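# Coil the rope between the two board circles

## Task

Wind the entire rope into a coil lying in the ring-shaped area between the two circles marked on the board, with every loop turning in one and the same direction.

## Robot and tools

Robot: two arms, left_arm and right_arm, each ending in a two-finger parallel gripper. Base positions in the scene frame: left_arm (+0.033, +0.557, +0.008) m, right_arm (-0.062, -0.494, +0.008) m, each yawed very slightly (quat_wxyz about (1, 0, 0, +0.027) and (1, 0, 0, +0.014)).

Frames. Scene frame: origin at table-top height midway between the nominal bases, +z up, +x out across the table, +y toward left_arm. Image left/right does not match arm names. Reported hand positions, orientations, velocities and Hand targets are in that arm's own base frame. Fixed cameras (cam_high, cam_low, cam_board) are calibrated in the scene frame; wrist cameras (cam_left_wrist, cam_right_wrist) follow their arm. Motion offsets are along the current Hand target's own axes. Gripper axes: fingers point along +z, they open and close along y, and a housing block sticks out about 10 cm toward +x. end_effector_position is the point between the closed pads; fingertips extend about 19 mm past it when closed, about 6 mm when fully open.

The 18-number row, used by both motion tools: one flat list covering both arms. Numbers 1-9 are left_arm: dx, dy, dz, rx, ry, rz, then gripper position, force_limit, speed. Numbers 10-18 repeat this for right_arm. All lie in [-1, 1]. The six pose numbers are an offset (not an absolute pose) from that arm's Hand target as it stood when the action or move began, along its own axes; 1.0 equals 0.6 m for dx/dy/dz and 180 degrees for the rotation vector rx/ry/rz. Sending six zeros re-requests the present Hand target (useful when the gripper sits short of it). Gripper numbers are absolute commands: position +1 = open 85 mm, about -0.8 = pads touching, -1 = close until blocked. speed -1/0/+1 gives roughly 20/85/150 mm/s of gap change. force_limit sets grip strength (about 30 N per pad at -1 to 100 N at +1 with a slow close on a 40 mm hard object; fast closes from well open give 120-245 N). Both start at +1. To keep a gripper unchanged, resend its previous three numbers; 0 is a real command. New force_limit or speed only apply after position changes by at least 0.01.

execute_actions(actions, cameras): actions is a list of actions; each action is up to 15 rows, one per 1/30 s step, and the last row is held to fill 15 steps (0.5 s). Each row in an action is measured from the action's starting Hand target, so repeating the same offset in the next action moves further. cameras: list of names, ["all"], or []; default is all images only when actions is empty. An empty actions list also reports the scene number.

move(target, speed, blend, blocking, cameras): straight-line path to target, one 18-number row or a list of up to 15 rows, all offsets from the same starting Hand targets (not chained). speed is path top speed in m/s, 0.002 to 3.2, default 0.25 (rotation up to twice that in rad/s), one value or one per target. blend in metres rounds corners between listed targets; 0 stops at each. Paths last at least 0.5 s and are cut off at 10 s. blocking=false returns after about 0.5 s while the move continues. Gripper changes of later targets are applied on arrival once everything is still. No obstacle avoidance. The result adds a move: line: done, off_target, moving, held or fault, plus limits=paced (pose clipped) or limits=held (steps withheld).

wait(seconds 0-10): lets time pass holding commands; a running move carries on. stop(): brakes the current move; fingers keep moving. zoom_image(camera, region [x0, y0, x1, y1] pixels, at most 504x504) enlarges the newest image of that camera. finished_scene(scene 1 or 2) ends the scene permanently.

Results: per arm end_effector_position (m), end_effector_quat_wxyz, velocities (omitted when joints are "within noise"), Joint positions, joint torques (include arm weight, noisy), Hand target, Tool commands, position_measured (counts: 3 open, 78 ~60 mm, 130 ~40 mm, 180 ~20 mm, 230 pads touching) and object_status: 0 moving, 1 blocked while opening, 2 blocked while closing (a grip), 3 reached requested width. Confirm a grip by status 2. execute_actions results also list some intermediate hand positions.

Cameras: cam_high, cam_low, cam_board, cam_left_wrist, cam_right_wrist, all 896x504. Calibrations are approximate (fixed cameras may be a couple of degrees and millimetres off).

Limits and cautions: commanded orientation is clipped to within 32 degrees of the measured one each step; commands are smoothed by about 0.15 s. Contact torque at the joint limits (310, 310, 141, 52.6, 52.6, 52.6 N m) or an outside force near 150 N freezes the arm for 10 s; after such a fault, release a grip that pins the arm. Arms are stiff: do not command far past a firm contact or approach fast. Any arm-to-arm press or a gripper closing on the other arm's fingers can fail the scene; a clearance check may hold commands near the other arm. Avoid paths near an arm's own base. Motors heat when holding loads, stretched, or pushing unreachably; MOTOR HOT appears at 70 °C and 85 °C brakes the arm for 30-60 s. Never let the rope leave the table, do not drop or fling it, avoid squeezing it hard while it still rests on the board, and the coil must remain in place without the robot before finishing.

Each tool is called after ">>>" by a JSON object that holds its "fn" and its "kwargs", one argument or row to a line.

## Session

>>> {"fn": "execute_actions", "kwargs": {
  "actions": []
}}

Scene clock: 0.00 s.
left_arm: end_effector_position=(+0.2662, -0.3514, +0.3309) position_measured=3 object_status=3 end_effector_quat_wxyz=(-0.223, -0.469, +0.726, -0.451) | right_arm: end_effector_position=(+0.0937, +0.3815, +0.2295) position_measured=3 object_status=3 end_effector_quat_wxyz=(-0.400, +0.258, +0.848, +0.232)
Joint positions: left_arm=[1.964 -2.102 2.777 -3.283 -1.812 -2.462] | right_arm=[3.284 -2.134 2.587 -1.339 -0.832 0.459]
Joint velocities: within noise
Joint torques (N m): no reading
Hand target: left_arm +0.2662, -0.3514, +0.3309; -0.223, -0.469, +0.726, -0.451 | right_arm +0.0937, +0.3815, +0.2295; -0.400, +0.258, +0.848, +0.232
Tool commands: left_gripper/position=+1.0 left_gripper/force_limit=+1.0 left_gripper/speed=+1.0 right_gripper/position=+1.0 right_gripper/force_limit=+1.0 right_gripper/speed=+1.0
camera_calibration:
cam_left_wrist: T_world_to_cam=[[-0.880747, 0.139313, -0.452632, 0.441259], [0.385087, 0.766999, -0.513245, 0.354743], [0.275667, -0.626342, -0.72918, 0.0788118], [0, 0, 0, 1]] pos_world=[0.230305, -0.284198, 0.439266]
cam_right_wrist: T_world_to_cam=[[0.617788, 0.766925, 0.173679, -0.377133], [0.698606, -0.433917, -0.568916, 0.250286], [-0.360954, 0.472802, -0.803847, 0.163396], [0, 0, 0, 1]] pos_world=[0.117115, 0.320583, 0.339237]

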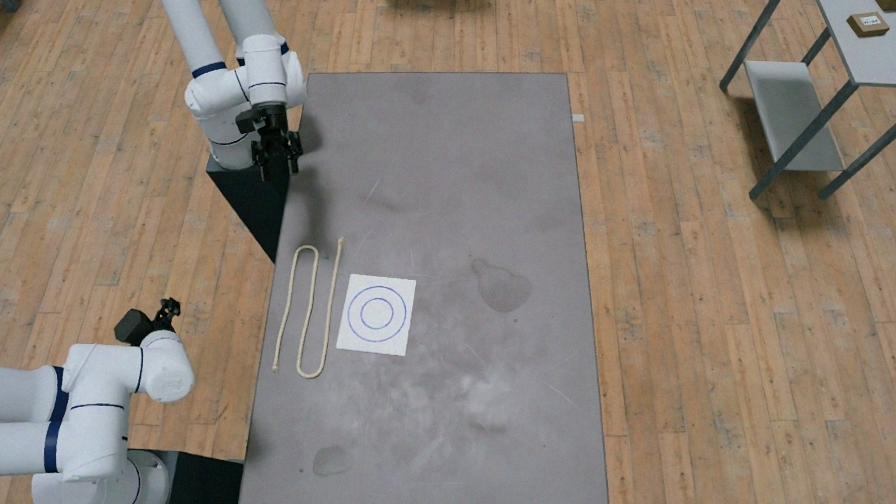

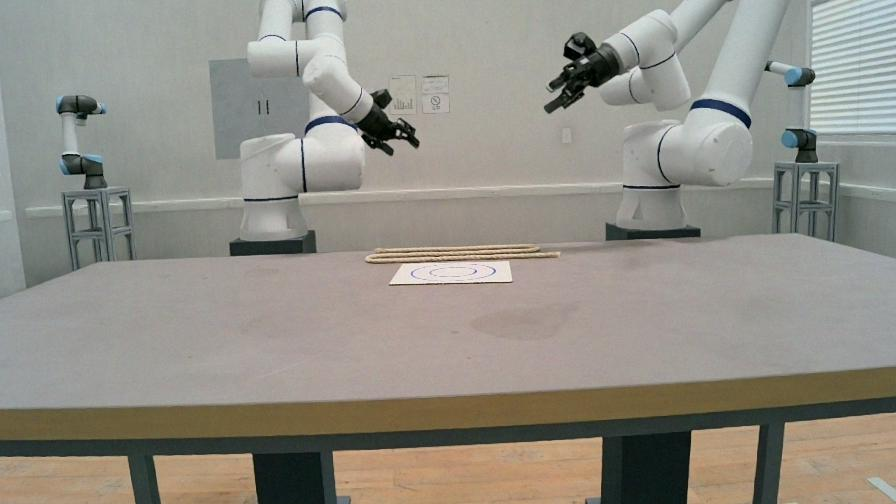

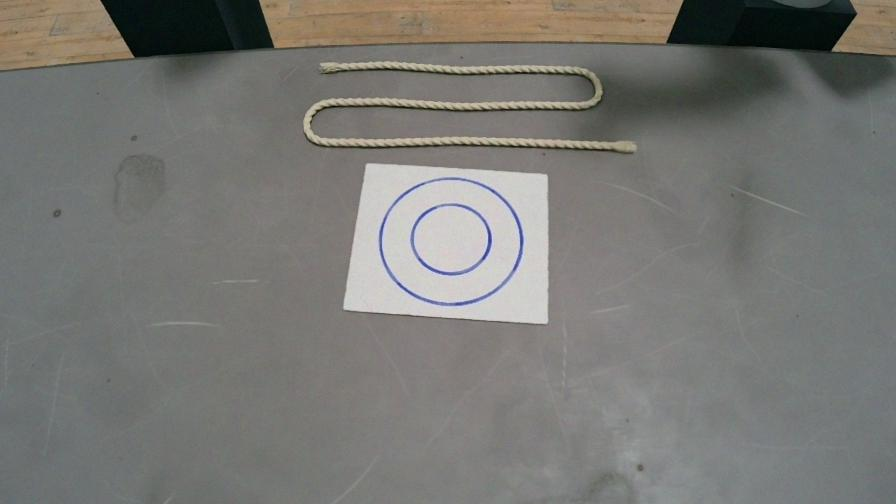

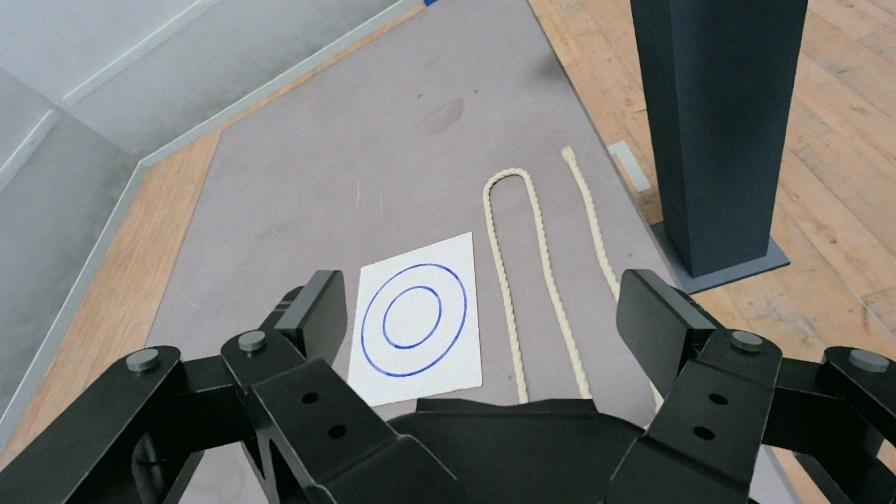

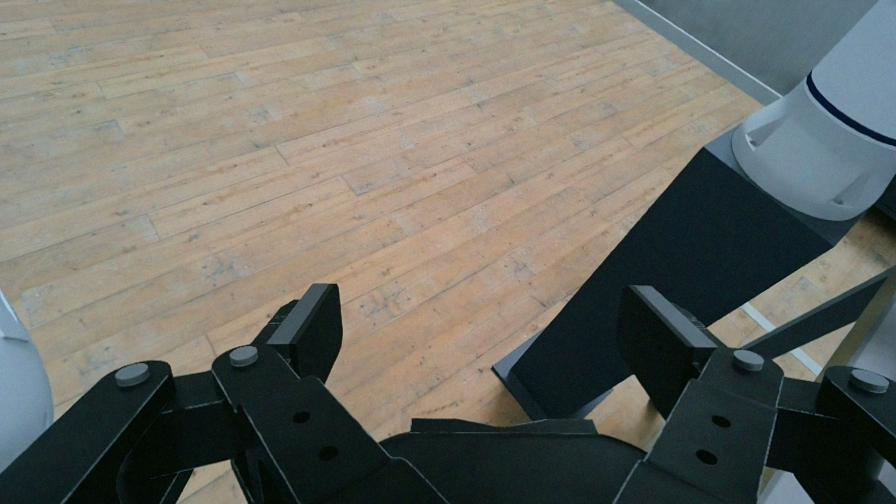

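>>> {"fn": "zoom_image", "kwargs": {
  "camera": "cam_board",
  "region": [290, 50, 470, 170]
}}

>>> {"fn": "zoom_image", "kwargs": {
  "camera": "cam_board",
  "region": [335, 130, 565, 325]
}}

Scaled by 2.800.

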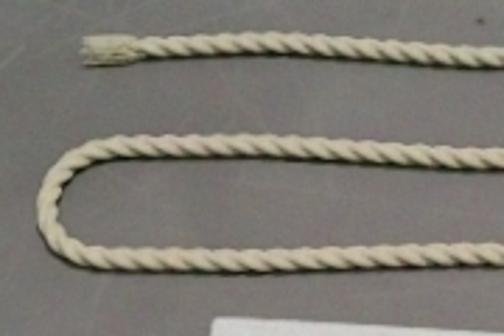

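Scaled by 2.191.

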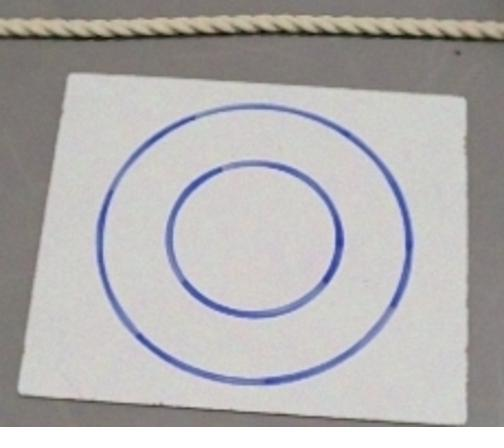

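>>> {"fn": "move", "kwargs": {
  "target": [0,0,0,0,0,0,1,1,1,-0.3363,0.1672,-0.1835,-0.0861,-0.3067,0.2949,0,-1,0],
  "speed": 0.3,
  "cameras": ["cam_right_wrist","cam_board"]
}}

Scene clock: 223.37 s.
left_arm: end_effector_position=(+0.2662, -0.3514, +0.3309) position_measured=3 object_status=3 end_effector_quat_wxyz=(-0.223, -0.469, +0.726, -0.451) | right_arm: end_effector_position=(+0.3281, +0.3406, +0.1504) position_measured=128 object_status=3 end_effector_quat_wxyz=(+0.000, +0.717, +0.697, +0.000)
Joint positions: left_arm=[1.964 -2.102 2.777 -3.283 -1.812 -2.462] | right_arm=[3.561 -1.759 2.462 -2.274 -1.571 2.019]
Joint torques (N m): left_arm=[-0.67 2.65 -40.66 -6.15 -0.3 0.51] | right_arm=[9.56 -13.8 -46.98 -7.08 -2.27 3.73]
Hand target: left_arm +0.2662, -0.3514, +0.3309; -0.223, -0.469, +0.726, -0.451 | right_arm +0.3281, +0.3405, +0.1503; +0.000, +0.717, +0.697, +0.000
Off the commanded pose: left_arm 0.000 m, 0 deg | right_arm 0.000 m, 0 deg.
move: done
camera_calibration:
cam_right_wrist: T_world_to_cam=[[0.999325, -0.0333706, -0.0153398, -0.300904], [-0.0265761, -0.945303, 0.32511, 0.301357], [-0.0253498, -0.324483, -0.945552, 0.386457], [0, 0, 0, 1]] pos_world=[0.318507, 0.400231, 0.262825]
Images, in order (width x height): cam_board 896x504, cam_right_wrist 896x504.

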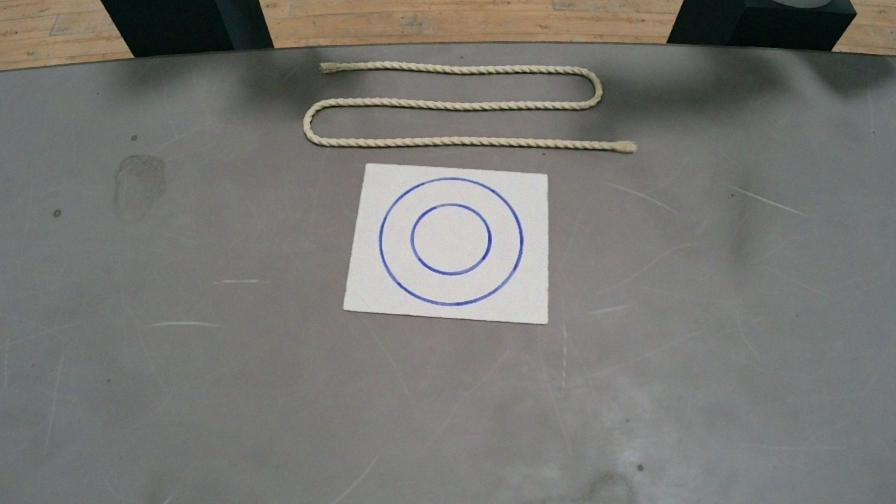

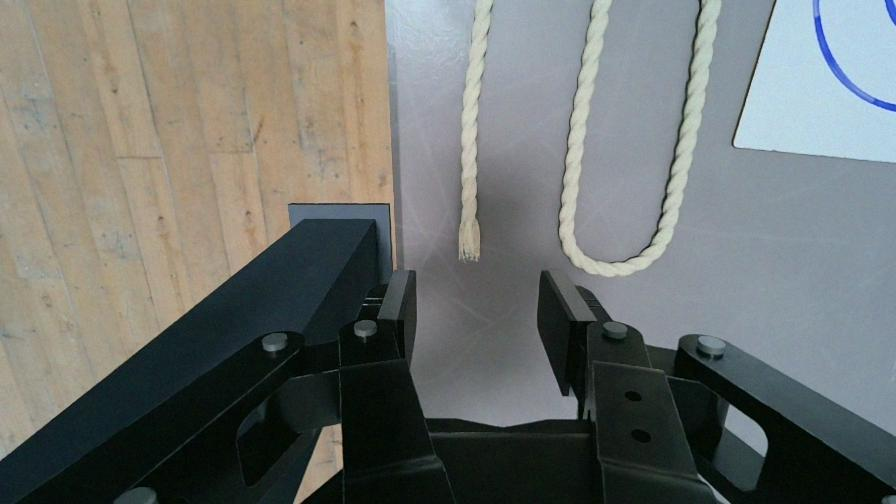

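>>> {"fn": "move", "kwargs": {
  "target": [
    [0,0,0,0,0,0,1,1,1,0,0,0.2,0,0,0,0,-1,0],
    [0,0,0,0,0,0,1,1,1,0,0,0.2307,0,0,0,0,-1,0]
  ],
  "speed": [0.12, 0.02],
  "cameras": ["cam_right_wrist"]
}}

>>> {"fn": "zoom_image", "kwargs": {
  "camera": "cam_right_wrist",
  "region": [350, 100, 650, 400]
}}

Scene clock: 244.60 s.
left_arm: end_effector_position=(+0.2662, -0.3514, +0.3309) position_measured=3 object_status=3 end_effector_quat_wxyz=(-0.223, -0.469, +0.726, -0.451) | right_arm: end_effector_position=(+0.3282, +0.3404, +0.0120) position_measured=128 object_status=3 end_effector_quat_wxyz=(+0.000, +0.717, +0.697, +0.000)
Joint positions: left_arm=[1.964 -2.102 2.777 -3.283 -1.812 -2.462] | right_arm=[3.561 -1.454 2.574 -2.692 -1.572 2.019]
Joint torques (N m): left_arm=[-0.97 1.58 -40.62 -6.04 -0.28 0.35] | right_arm=[2.95 -31.44 -13.07 -7.44 -2.04 1.23]
Hand target: left_arm +0.2662, -0.3514, +0.3309; -0.223, -0.469, +0.726, -0.451 | right_arm +0.3282, +0.3404, +0.0119; +0.000, +0.717, +0.697, +0.000
Off the commanded pose: left_arm 0.000 m, 0 deg | right_arm 0.000 m, 0 deg.
move: done
camera_calibration:
cam_right_wrist: T_world_to_cam=[[0.999317, -0.0335954, -0.0153619, -0.303035], [-0.0267759, -0.945224, 0.325324, 0.346265], [-0.0254498, -0.32469, -0.945478, 0.255668], [0, 0, 0, 1]] pos_world=[0.318606, 0.400131, 0.124425]
Images, in order (width x height): cam_right_wrist 896x504.

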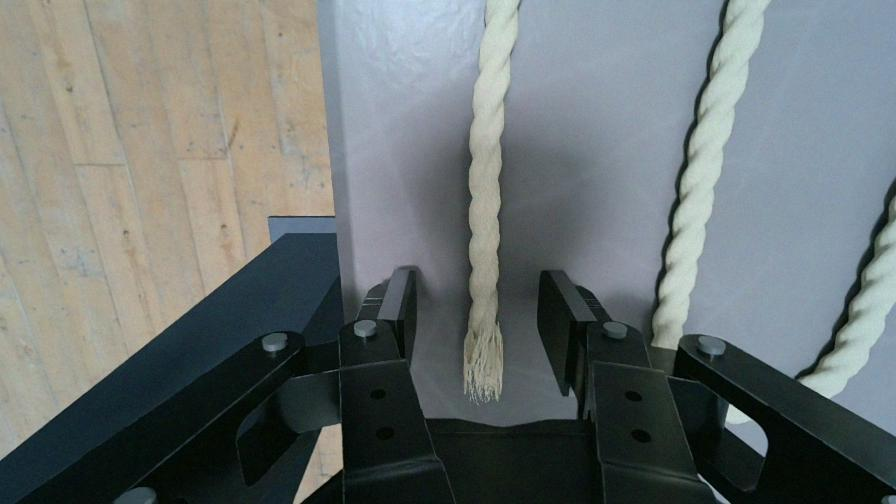

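Scaled by 1.680.

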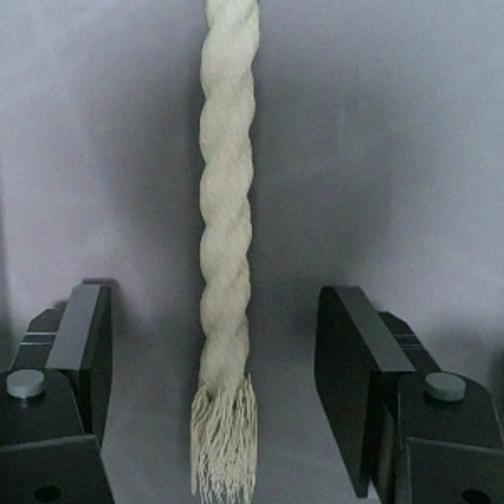

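>>> {"fn": "move", "kwargs": {
  "target": [0,0,0,0,0,0,1,1,1,0.0117,0,0,0,0,0,0,-1,0],
  "speed": 0.03
}}

>>> {"fn": "move", "kwargs": {
  "target": [0,0,0,0,0,0,1,1,1,0,0,0,0,0,0,-0.97,-1,-1],
  "speed": 0.03
}}

>>> {"fn": "wait", "kwargs": {
  "seconds": 1.5
}}

Scene clock: 261.80 s.
left_arm: end_effector_position=(+0.2662, -0.3514, +0.3309) position_measured=3 object_status=3 end_effector_quat_wxyz=(-0.223, -0.469, +0.726, -0.451) | right_arm: end_effector_position=(+0.3284, +0.3474, +0.0119) position_measured=128 object_status=3 end_effector_quat_wxyz=(+0.000, +0.717, +0.697, +0.000)
Joint positions: left_arm=[1.964 -2.102 2.777 -3.283 -1.812 -2.462] | right_arm=[3.575 -1.446 2.565 -2.69 -1.572 2.033]
Joint torques (N m): left_arm=[-1.53 2.68 -40.72 -5.92 -0.22 0.41] | right_arm=[11.25 -33.24 -32.27 -1.81 0.16 3.71]
Hand target: left_arm +0.2662, -0.3514, +0.3309; -0.223, -0.469, +0.726, -0.451 | right_arm +0.3284, +0.3475, +0.0119; +0.000, +0.717, +0.697, +0.000
Off the commanded pose: left_arm 0.000 m, 0 deg | right_arm 0.000 m, 0 deg.
move: done

Scene clock: 263.67 s.
left_arm: end_effector_position=(+0.2662, -0.3514, +0.3309) position_measured=3 object_status=3 end_effector_quat_wxyz=(-0.223, -0.469, +0.726, -0.451) | right_arm: end_effector_position=(+0.3284, +0.3475, +0.0119) position_measured=210 object_status=0 end_effector_quat_wxyz=(+0.000, +0.717, +0.697, +0.000)
Joint positions: left_arm=[1.964 -2.102 2.777 -3.283 -1.812 -2.462] | right_arm=[3.575 -1.446 2.565 -2.69 -1.572 2.033]
Joint torques (N m): left_arm=[0.08 2.2 -40.7 -6.03 -0.24 0.52] | right_arm=[9.19 -36.87 -32.82 -1.82 1.39 4.23]
Hand target: left_arm +0.2662, -0.3514, +0.3309; -0.223, -0.469, +0.726, -0.451 | right_arm +0.3284, +0.3475, +0.0119; +0.000, +0.717, +0.697, +0.000
Off the commanded pose: left_arm 0.000 m, 0 deg | right_arm 0.000 m, 0 deg.
move: done

Scene clock: 265.17 s.
left_arm: end_effector_position=(+0.2662, -0.3514, +0.3309) position_measured=3 object_status=3 end_effector_quat_wxyz=(-0.223, -0.469, +0.726, -0.451) | right_arm: end_effector_position=(+0.3284, +0.3475, +0.0119) position_measured=210 object_status=2 end_effector_quat_wxyz=(+0.000, +0.717, +0.697, +0.000)
Joint positions: left_arm=[1.964 -2.102 2.777 -3.283 -1.812 -2.462] | right_arm=[3.575 -1.446 2.565 -2.69 -1.572 2.033]
Joint torques (N m): left_arm=[-1.93 2.35 -40.57 -5.77 -0.24 0.16] | right_arm=[8.62 -34.97 -31.97 -1.91 2.1 4.08]
Hand target: left_arm +0.2662, -0.3514, +0.3309; -0.223, -0.469, +0.726, -0.451 | right_arm +0.3284, +0.3475, +0.0119; +0.000, +0.717, +0.697, +0.000
Tool commands: left_gripper/position=+1.0 left_gripper/force_limit=+1.0 left_gripper/speed=+1.0 right_gripper/position=-0.97 right_gripper/force_limit=-1.0 right_gripper/speed=-1.0
Off the commanded pose: left_arm 0.000 m, 0 deg | right_arm 0.000 m, 0 deg.
wait: 1.50 s; at rest by 0.17 s

>>> {"fn": "move", "kwargs": {
  "target": [
    [0,0,0,0,0,0,0,-1,0,0,0,-0.15,0,0,0,-0.97,-1,-1],
    [0,0,0,0,0,0,0,-1,0,-0.3358,-0.0435,-0.65,0,0,0,-0.97,-1,-1]
  ],
  "speed": [0.08, 0.15],
  "blend": 0.03,
  "cameras": ["cam_high","cam_low","cam_board"]
}}

Scene clock: 333.97 s.
left_arm: end_effector_position=(+0.2662, -0.3514, +0.3309) position_measured=128 object_status=3 end_effector_quat_wxyz=(-0.223, -0.469, +0.726, -0.451) | right_arm: end_effector_position=(+0.2964, +0.1471, +0.4020) position_measured=210 object_status=2 end_effector_quat_wxyz=(+0.000, +0.717, +0.697, +0.000)
Joint positions: left_arm=[1.964 -2.102 2.777 -3.283 -1.812 -2.462] | right_arm=[3.037 -2.298 2.251 -1.523 -1.572 1.495]
Joint torques (N m): left_arm=[-1.26 3.08 -40.12 -5.75 -0.39 0.07] | right_arm=[-6.78 -12.16 -57.24 -2.42 3.47 -2.5]
Hand target: left_arm +0.2662, -0.3514, +0.3309; -0.223, -0.469, +0.726, -0.451 | right_arm +0.2964, +0.1471, +0.4020; +0.000, +0.717, +0.697, +0.000
Off the commanded pose: left_arm 0.000 m, 0 deg | right_arm 0.000 m, 0 deg.
move: done; blend cut to 0 m at target 1
Images, in order (width x height): cam_high 896x504, cam_low 896x504, cam_board 896x504.

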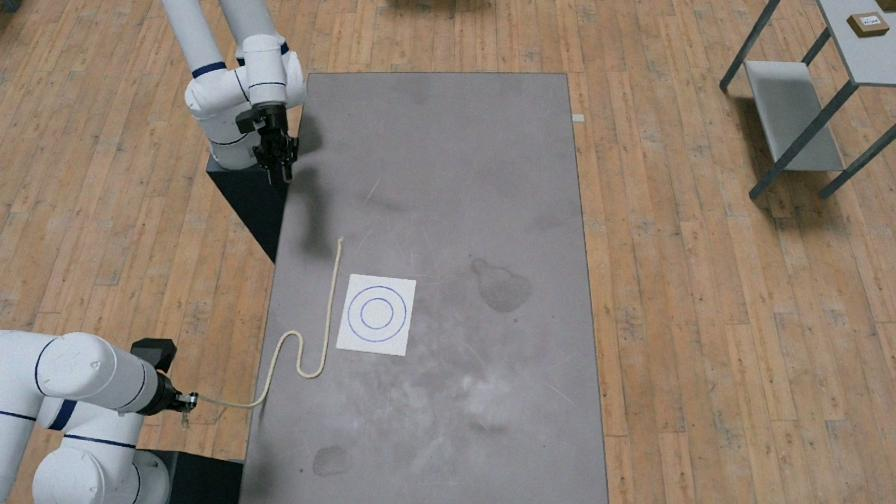

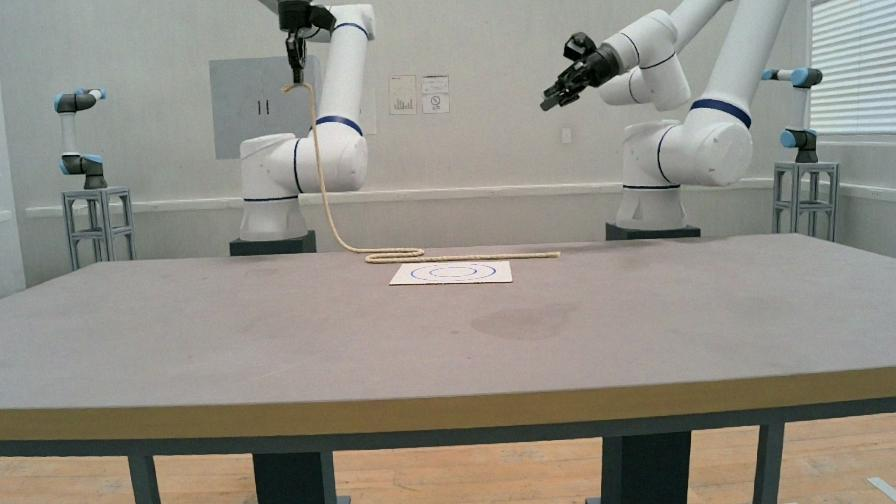

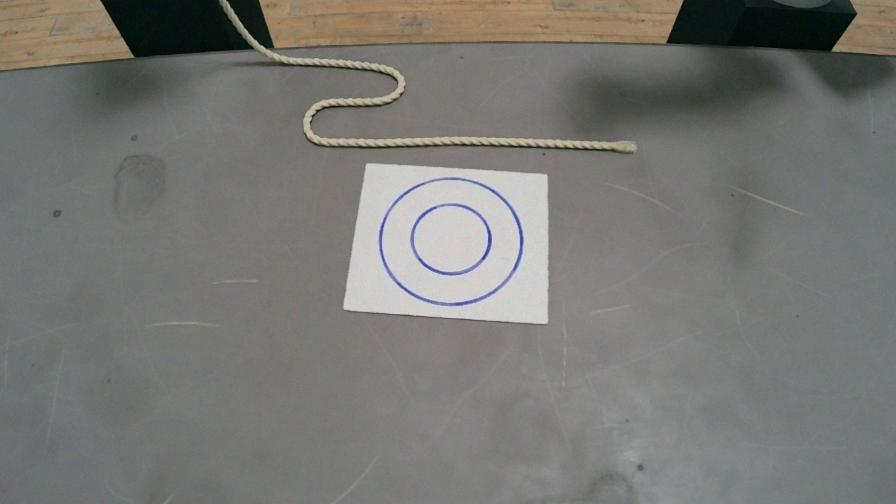

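>>> {"fn": "move", "kwargs": {
  "target": [0.0632,0.0162,0.7592,-0.3223,-0.1487,0.3445,0,-1,0,0,0,0,0,0,0,-0.97,-1,-1],
  "speed": 0.25,
  "cameras": ["cam_left_wrist","cam_board","cam_low"]
}}

Scene clock: 403.47 s.
left_arm: end_effector_position=(+0.2856, -0.7615, +0.1298) position_measured=128 object_status=3 end_effector_quat_wxyz=(+0.000, +0.027, +1.000, +0.000) | right_arm: end_effector_position=(+0.2964, +0.1471, +0.4020) position_measured=210 object_status=2 end_effector_quat_wxyz=(+0.000, +0.717, +0.697, +0.000)
Joint positions: left_arm=[1.709 -1.189 1.862 -2.244 -1.57 -1.379] | right_arm=[3.037 -2.299 2.25 -1.523 -1.571 1.494]
Joint torques (N m): left_arm=[-9.11 -59.18 -47.27 -1.47 1.18 2.36] | right_arm=[-9.18 -10.48 -56.77 -1.67 3.51 -2.53]
Hand target: left_arm +0.2856, -0.7615, +0.1298; +0.000, +0.027, +1.000, +0.000 | right_arm +0.2964, +0.1471, +0.4020; +0.000, +0.717, +0.697, +0.000
Off the commanded pose: left_arm 0.000 m, 0 deg | right_arm 0.000 m, 0 deg.
move: done
camera_calibration:
cam_left_wrist: T_world_to_cam=[[0.0518877, 0.998539, -0.0150525, 0.755489], [0.927746, -0.0426199, 0.37077, -0.327699], [0.369587, -0.0332033, -0.928603, 0.120626], [0, 0, 0, 1]] pos_world=[0.220239, -0.764347, 0.244886]
Images, in order (width x height): cam_low 896x504, cam_board 896x504, cam_left_wrist 896x504.

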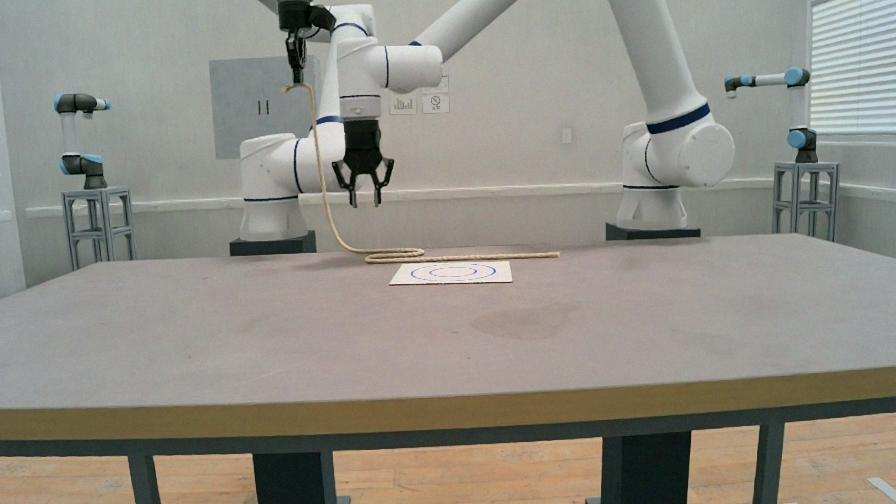

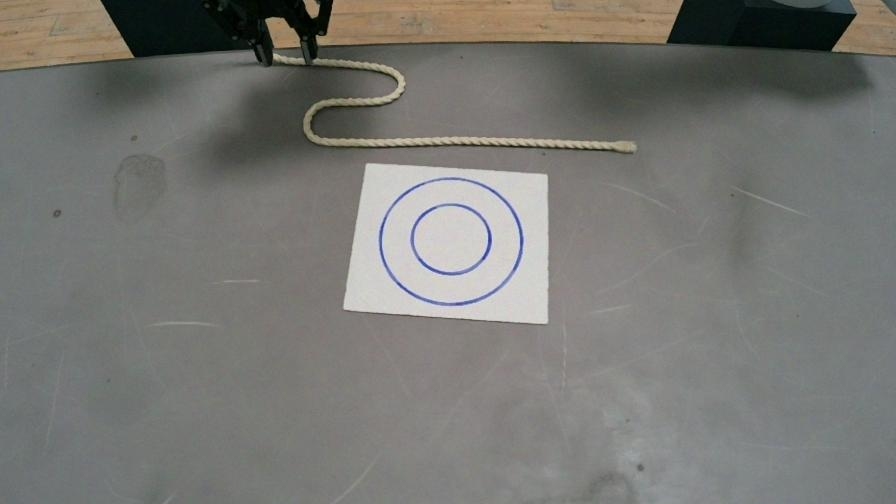

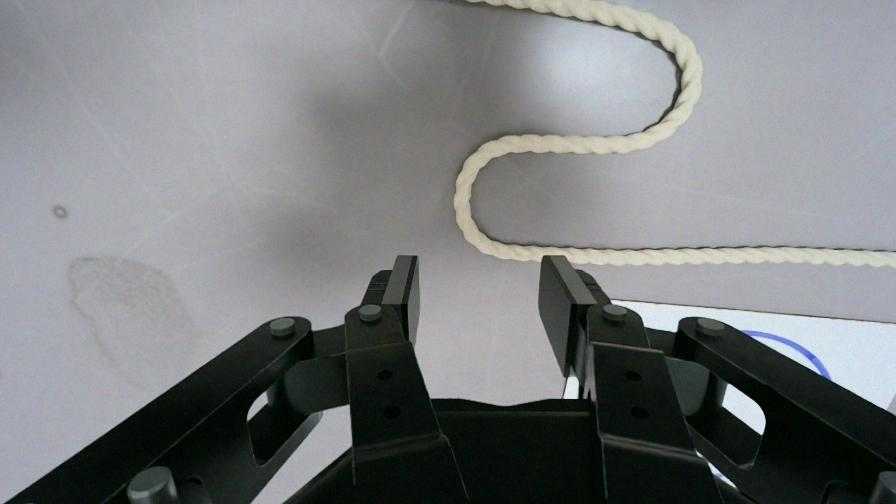

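>>> {"fn": "move", "kwargs": {
  "target": [
    [0,0,0.165,0,0,0,0,-1,0,0,0,0,0,0,0,-0.97,-1,-1],
    [0,0,0.1922,0,0,0,0,-1,0,0,0,0,0,0,0,-0.97,-1,-1]
  ],
  "speed": [0.1, 0.02]
}}

>>> {"fn": "move", "kwargs": {
  "target": [0,0,0,0,0,0,-1,-1,-1,0,0,0,0,0,0,-0.97,-1,-1],
  "speed": 0.03
}}

>>> {"fn": "wait", "kwargs": {
  "seconds": 1.5,
  "cameras": ["cam_left_wrist"]
}}

Scene clock: 417.20 s.
left_arm: end_effector_position=(+0.2857, -0.7615, +0.0146) position_measured=128 object_status=3 end_effector_quat_wxyz=(+0.000, +0.027, +1.000, +0.000) | right_arm: end_effector_position=(+0.2964, +0.1471, +0.4020) position_measured=210 object_status=2 end_effector_quat_wxyz=(+0.000, +0.717, +0.697, +0.000)
Joint positions: left_arm=[1.709 -1.051 1.916 -2.435 -1.57 -1.379] | right_arm=[3.037 -2.299 2.25 -1.523 -1.571 1.494]
Joint torques (N m): left_arm=[7.51 -63.36 -27.43 -11.15 0.56 2.11] | right_arm=[-5.95 -12.08 -55.46 -2.14 3.81 -2.36]
Hand target: left_arm +0.2857, -0.7615, +0.0144; +0.000, +0.027, +1.000, +0.000 | right_arm +0.2964, +0.1471, +0.4020; +0.000, +0.717, +0.697, +0.000
Off the commanded pose: left_arm 0.000 m, 0 deg | right_arm 0.000 m, 0 deg.
move: done

Scene clock: 419.03 s.
left_arm: end_effector_position=(+0.2857, -0.7615, +0.0144) position_measured=210 object_status=0 end_effector_quat_wxyz=(+0.000, +0.027, +1.000, +0.000) | right_arm: end_effector_position=(+0.2964, +0.1471, +0.4020) position_measured=210 object_status=2 end_effector_quat_wxyz=(+0.000, +0.717, +0.697, +0.000)
Joint positions: left_arm=[1.709 -1.051 1.916 -2.435 -1.57 -1.379] | right_arm=[3.037 -2.299 2.25 -1.523 -1.571 1.494]
Joint torques (N m): left_arm=[7.93 -62.95 -27.79 -10.37 0.18 2.18] | right_arm=[-6.28 -10.91 -56.2 -1.85 3.65 -2.21]
Hand target: left_arm +0.2857, -0.7615, +0.0144; +0.000, +0.027, +1.000, +0.000 | right_arm +0.2964, +0.1471, +0.4020; +0.000, +0.717, +0.697, +0.000
Off the commanded pose: left_arm 0.000 m, 0 deg | right_arm 0.000 m, 0 deg.
move: done

Scene clock: 420.53 s.
left_arm: end_effector_position=(+0.2857, -0.7615, +0.0144) position_measured=210 object_status=2 end_effector_quat_wxyz=(+0.000, +0.027, +1.000, +0.000) | right_arm: end_effector_position=(+0.2964, +0.1471, +0.4020) position_measured=210 object_status=2 end_effector_quat_wxyz=(+0.000, +0.717, +0.697, +0.000)
Joint positions: left_arm=[1.709 -1.051 1.916 -2.435 -1.57 -1.379] | right_arm=[3.037 -2.299 2.25 -1.523 -1.571 1.494]
Joint torques (N m): left_arm=[7.39 -62.43 -27.92 -10.04 0.06 2.17] | right_arm=[-7.33 -10.6 -55.57 -2.5 3.67 -2.34]
Hand target: left_arm +0.2857, -0.7615, +0.0144; +0.000, +0.027, +1.000, +0.000 | right_arm +0.2964, +0.1471, +0.4020; +0.000, +0.717, +0.697, +0.000
Tool commands: left_gripper/position=-1.0 left_gripper/force_limit=-1.0 left_gripper/speed=-1.0 right_gripper/position=-0.97 right_gripper/force_limit=-1.0 right_gripper/speed=-1.0
Off the commanded pose: left_arm 0.000 m, 0 deg | right_arm 0.000 m, 0 deg.
wait: 1.50 s; at rest by 0.17 s
camera_calibration:
cam_left_wrist: T_world_to_cam=[[0.0521326, 0.99853, -0.0148524, 0.75366], [0.927733, -0.0429214, 0.370769, -0.28527], [0.369586, -0.0331082, -0.928606, 0.0135944], [0, 0, 0, 1]] pos_world=[0.22034, -0.764346, 0.129587]
Images, in order (width x height): cam_left_wrist 896x504.

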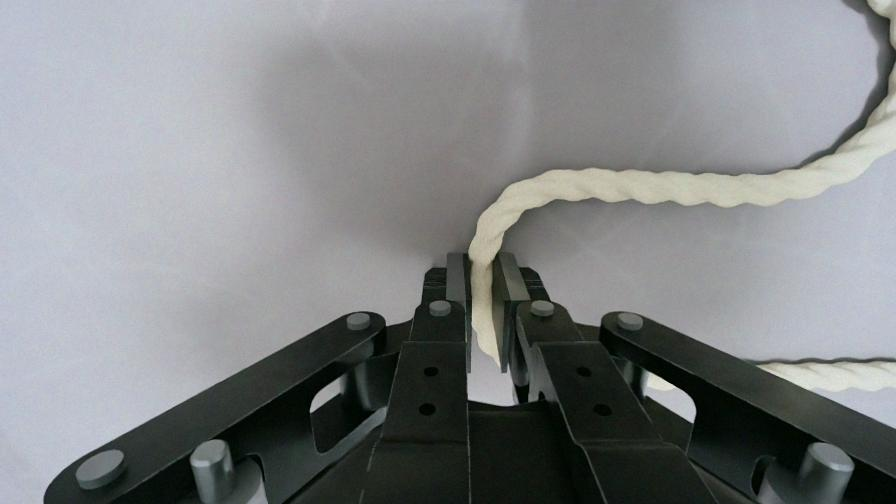

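>>> {"fn": "move", "kwargs": {
  "target": [
    [0,0,-0.08,0,0,0,-1,-1,-1,0,0,-0.1,0,0,0,-0.97,-1,-1],
    [-0.0833,0.05,-0.5,0,0,0,-1,-1,-1,0,0,-0.3333,0,0,0,-0.97,-1,-1]
  ],
  "speed": [0.05, 0.1],
  "blend": 0.02,
  "cameras": ["cam_high","cam_low","cam_board"]
}}

Scene clock: 482.87 s.
left_arm: end_effector_position=(+0.3370, -0.7344, +0.3143) position_measured=210 object_status=2 end_effector_quat_wxyz=(+0.000, +0.027, +1.000, +0.000) | right_arm: end_effector_position=(+0.2963, +0.1472, +0.6020) position_measured=210 object_status=2 end_effector_quat_wxyz=(+0.000, +0.717, +0.697, +0.000)
Joint positions: left_arm=[1.779 -1.348 1.707 -1.93 -1.57 -1.309] | right_arm=[3.037 -2.225 1.87 -1.216 -1.571 1.495]
Joint torques (N m): left_arm=[8.13 -75.29 -54.65 -1.49 0.35 2.06] | right_arm=[10.53 35.57 -53.65 -1.92 1.82 3.84]
Hand target: left_arm +0.3370, -0.7344, +0.3145; +0.000, +0.027, +1.000, +0.000 | right_arm +0.2963, +0.1472, +0.6020; +0.000, +0.717, +0.697, +0.000
Off the commanded pose: left_arm 0.000 m, 0 deg | right_arm 0.000 m, 0 deg.
move: done
Images, in order (width x height): cam_high 896x504, cam_low 896x504, cam_board 896x504.

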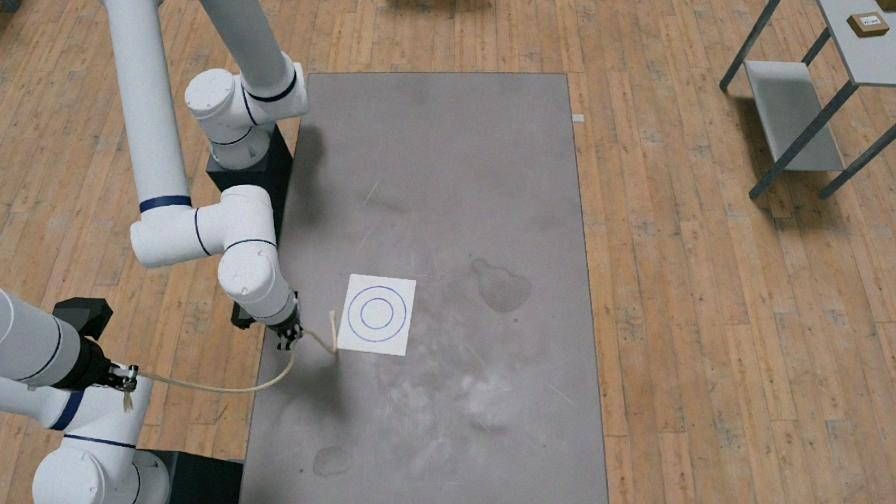

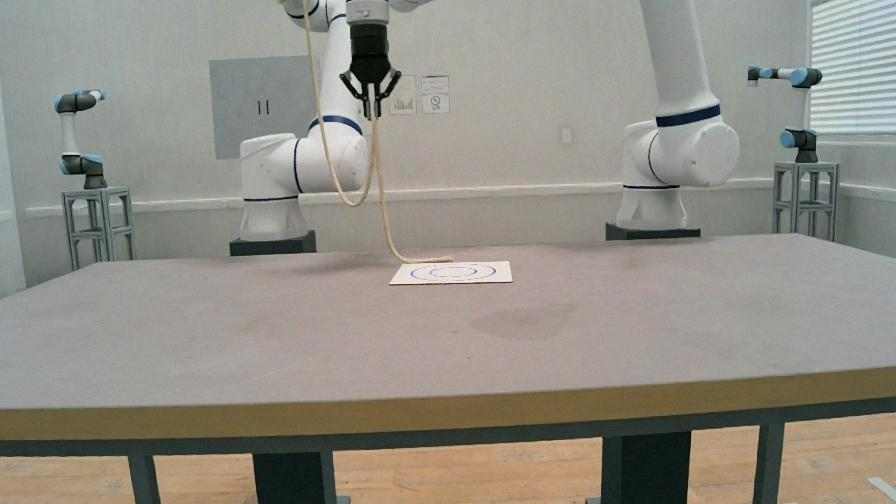

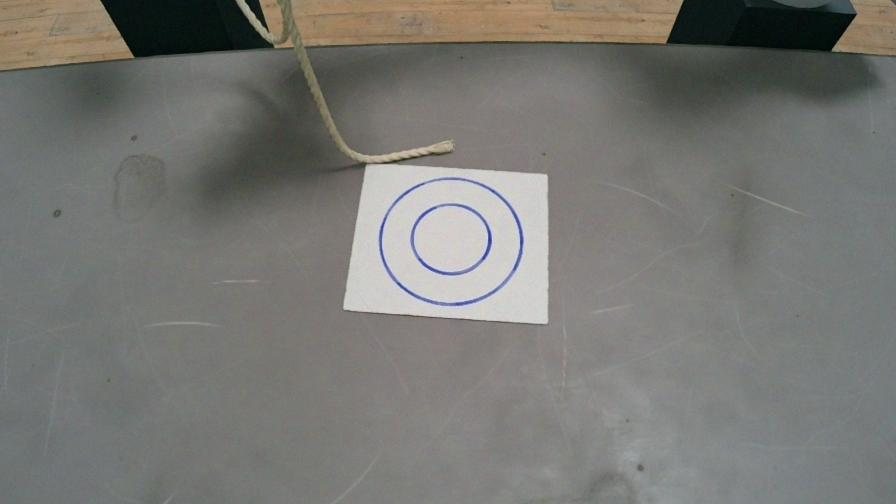

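>>> {"fn": "move", "kwargs": {
  "target": [
    [0,0,-0.2762,0,0,0,-1,-1,-1,0,0,-0.15,0,0,0,-0.97,-1,-1],
    [-0.1093,0.1408,-0.2762,0,0,0,-1,-1,-1,0.0167,0.1,-0.3167,0,0,0,-0.97,-1,-1]
  ],
  "speed": 0.08,
  "blend": 0.02,
  "cameras": ["cam_low","cam_board","cam_left_wrist"]
}}

>>> {"fn": "zoom_image", "kwargs": {
  "camera": "cam_low",
  "region": [340, 60, 560, 300]
}}

Scene clock: 497.30 s.
left_arm: end_effector_position=(+0.4069, -0.6537, +0.4803) position_measured=210 object_status=2 end_effector_quat_wxyz=(+0.000, +0.027, +1.000, +0.000) | right_arm: end_effector_position=(+0.3565, +0.1557, +0.7920) position_measured=210 object_status=2 end_effector_quat_wxyz=(+0.000, +0.717, +0.697, +0.000)
Joint positions: left_arm=[1.895 -1.469 1.552 -1.653 -1.57 -1.193] | right_arm=[3.08 -1.987 1.405 -0.989 -1.572 1.538]
Joint torques (N m): left_arm=[5.75 -68.17 -44.82 -10.43 -0.4 2.54] | right_arm=[8.66 15.66 -49.93 -2.49 -1.38 4.04]
Hand target: left_arm +0.4069, -0.6536, +0.4803; +0.000, +0.027, +1.000, +0.000 | right_arm +0.3565, +0.1557, +0.7921; +0.000, +0.717, +0.697, +0.000
Off the commanded pose: left_arm 0.000 m, 0 deg | right_arm 0.000 m, 0 deg.
move: done
camera_calibration:
cam_left_wrist: T_world_to_cam=[[0.0521317, 0.99853, -0.0148485, 0.646616], [0.927685, -0.0429177, 0.370889, -0.565841], [0.369706, -0.0331098, -0.928559, 0.404844], [0, 0, 0, 1]] pos_world=[0.34154, -0.656546, 0.595386]
Images, in order (width x height): cam_low 896x504, cam_board 896x504, cam_left_wrist 896x504.

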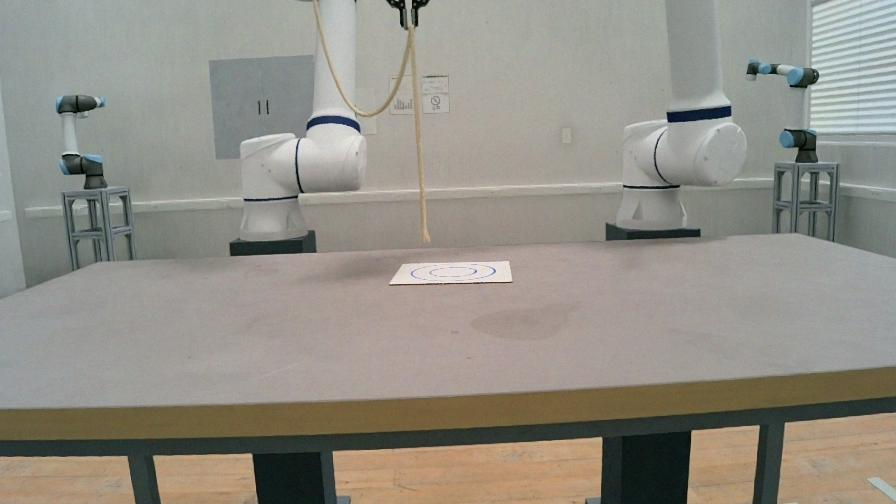

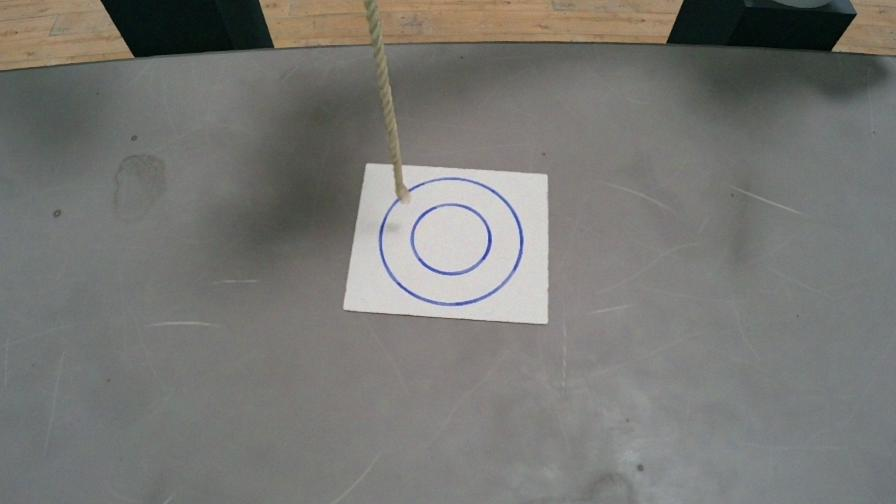

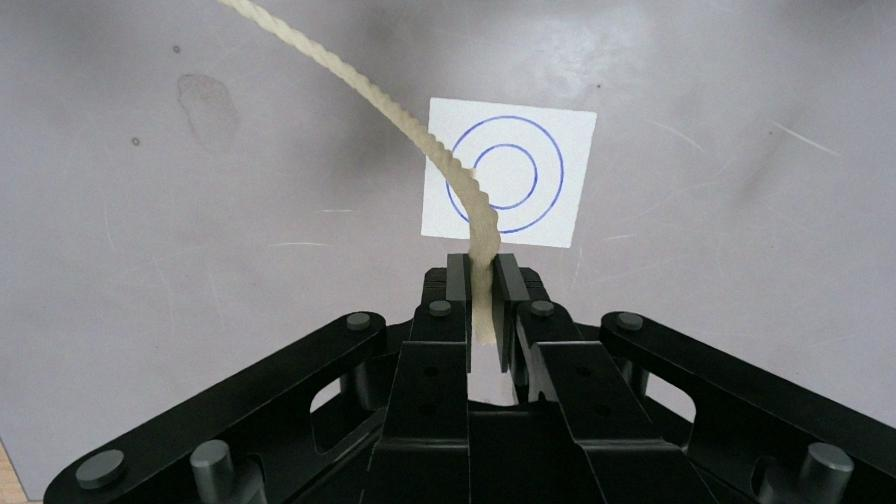

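Scaled by 2.100.

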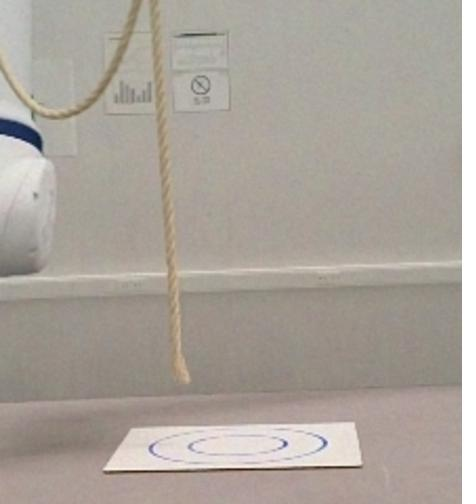

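>>> {"fn": "move", "kwargs": {
  "target": [0.035,-0.0217,0.075,0,0,0,-1,-1,-1,0,0,0,0,0,0,-0.97,-1,-1],
  "speed": 0.05,
  "cameras": ["cam_board","cam_low"]
}}

>>> {"fn": "zoom_image", "kwargs": {
  "camera": "cam_board",
  "region": [339, 130, 569, 325]
}}

>>> {"fn": "zoom_image", "kwargs": {
  "camera": "cam_low",
  "region": [370, 155, 540, 295]
}}

Scene clock: 518.83 s.
left_arm: end_effector_position=(+0.3854, -0.6654, +0.4354) position_measured=210 object_status=2 end_effector_quat_wxyz=(+0.000, +0.027, +1.000, +0.000) | right_arm: end_effector_position=(+0.3565, +0.1557, +0.7921) position_measured=210 object_status=2 end_effector_quat_wxyz=(+0.000, +0.717, +0.697, +0.000)
Joint positions: left_arm=[1.863 -1.462 1.623 -1.731 -1.57 -1.226] | right_arm=[3.08 -1.987 1.404 -0.989 -1.572 1.538]
Joint torques (N m): left_arm=[-15.68 -44.66 -43.13 -11.26 -0.37 -0.99] | right_arm=[10.76 14.3 -49.56 -1.67 -1.5 3.82]
Hand target: left_arm +0.3853, -0.6655, +0.4353; +0.000, +0.027, +1.000, +0.000 | right_arm +0.3565, +0.1557, +0.7921; +0.000, +0.717, +0.697, +0.000
Off the commanded pose: left_arm 0.000 m, 0 deg | right_arm 0.000 m, 0 deg.
move: done
Images, in order (width x height): cam_low 896x504, cam_board 896x504.

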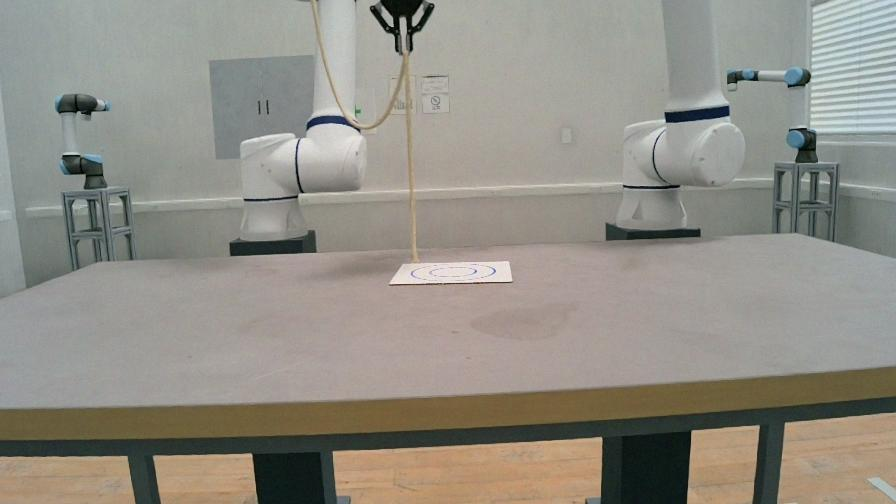

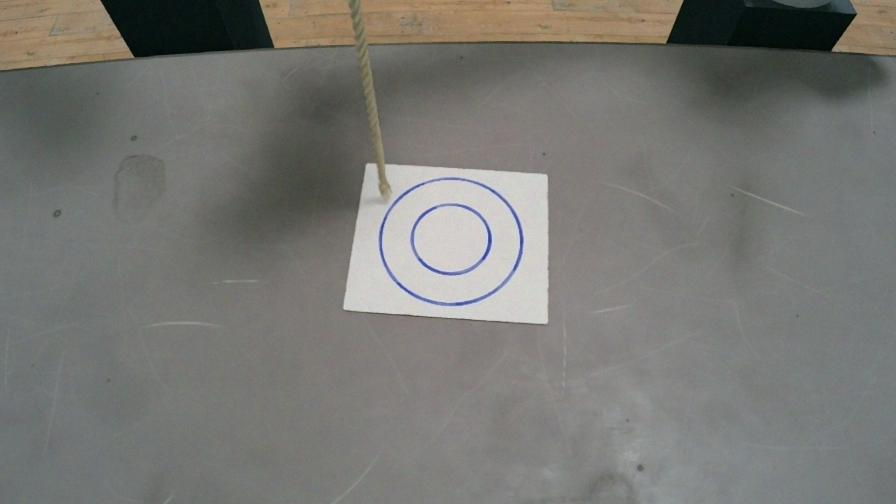

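Scaled by 2.191.

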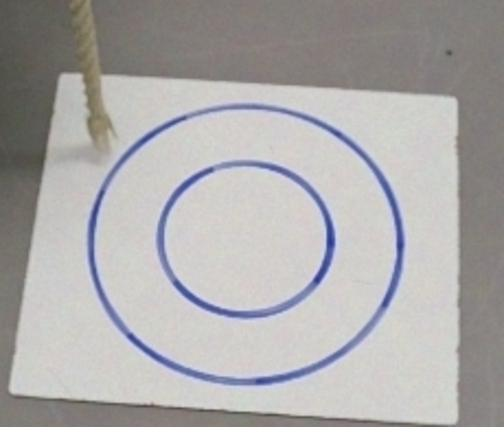

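Scaled by 2.965.

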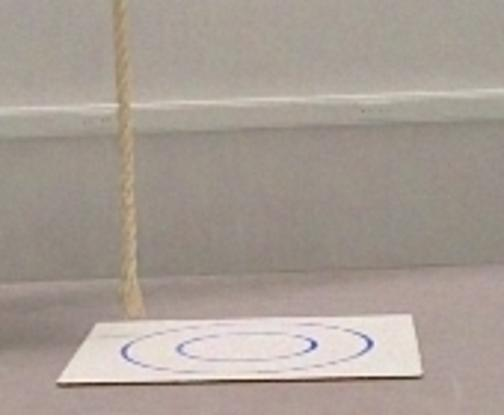

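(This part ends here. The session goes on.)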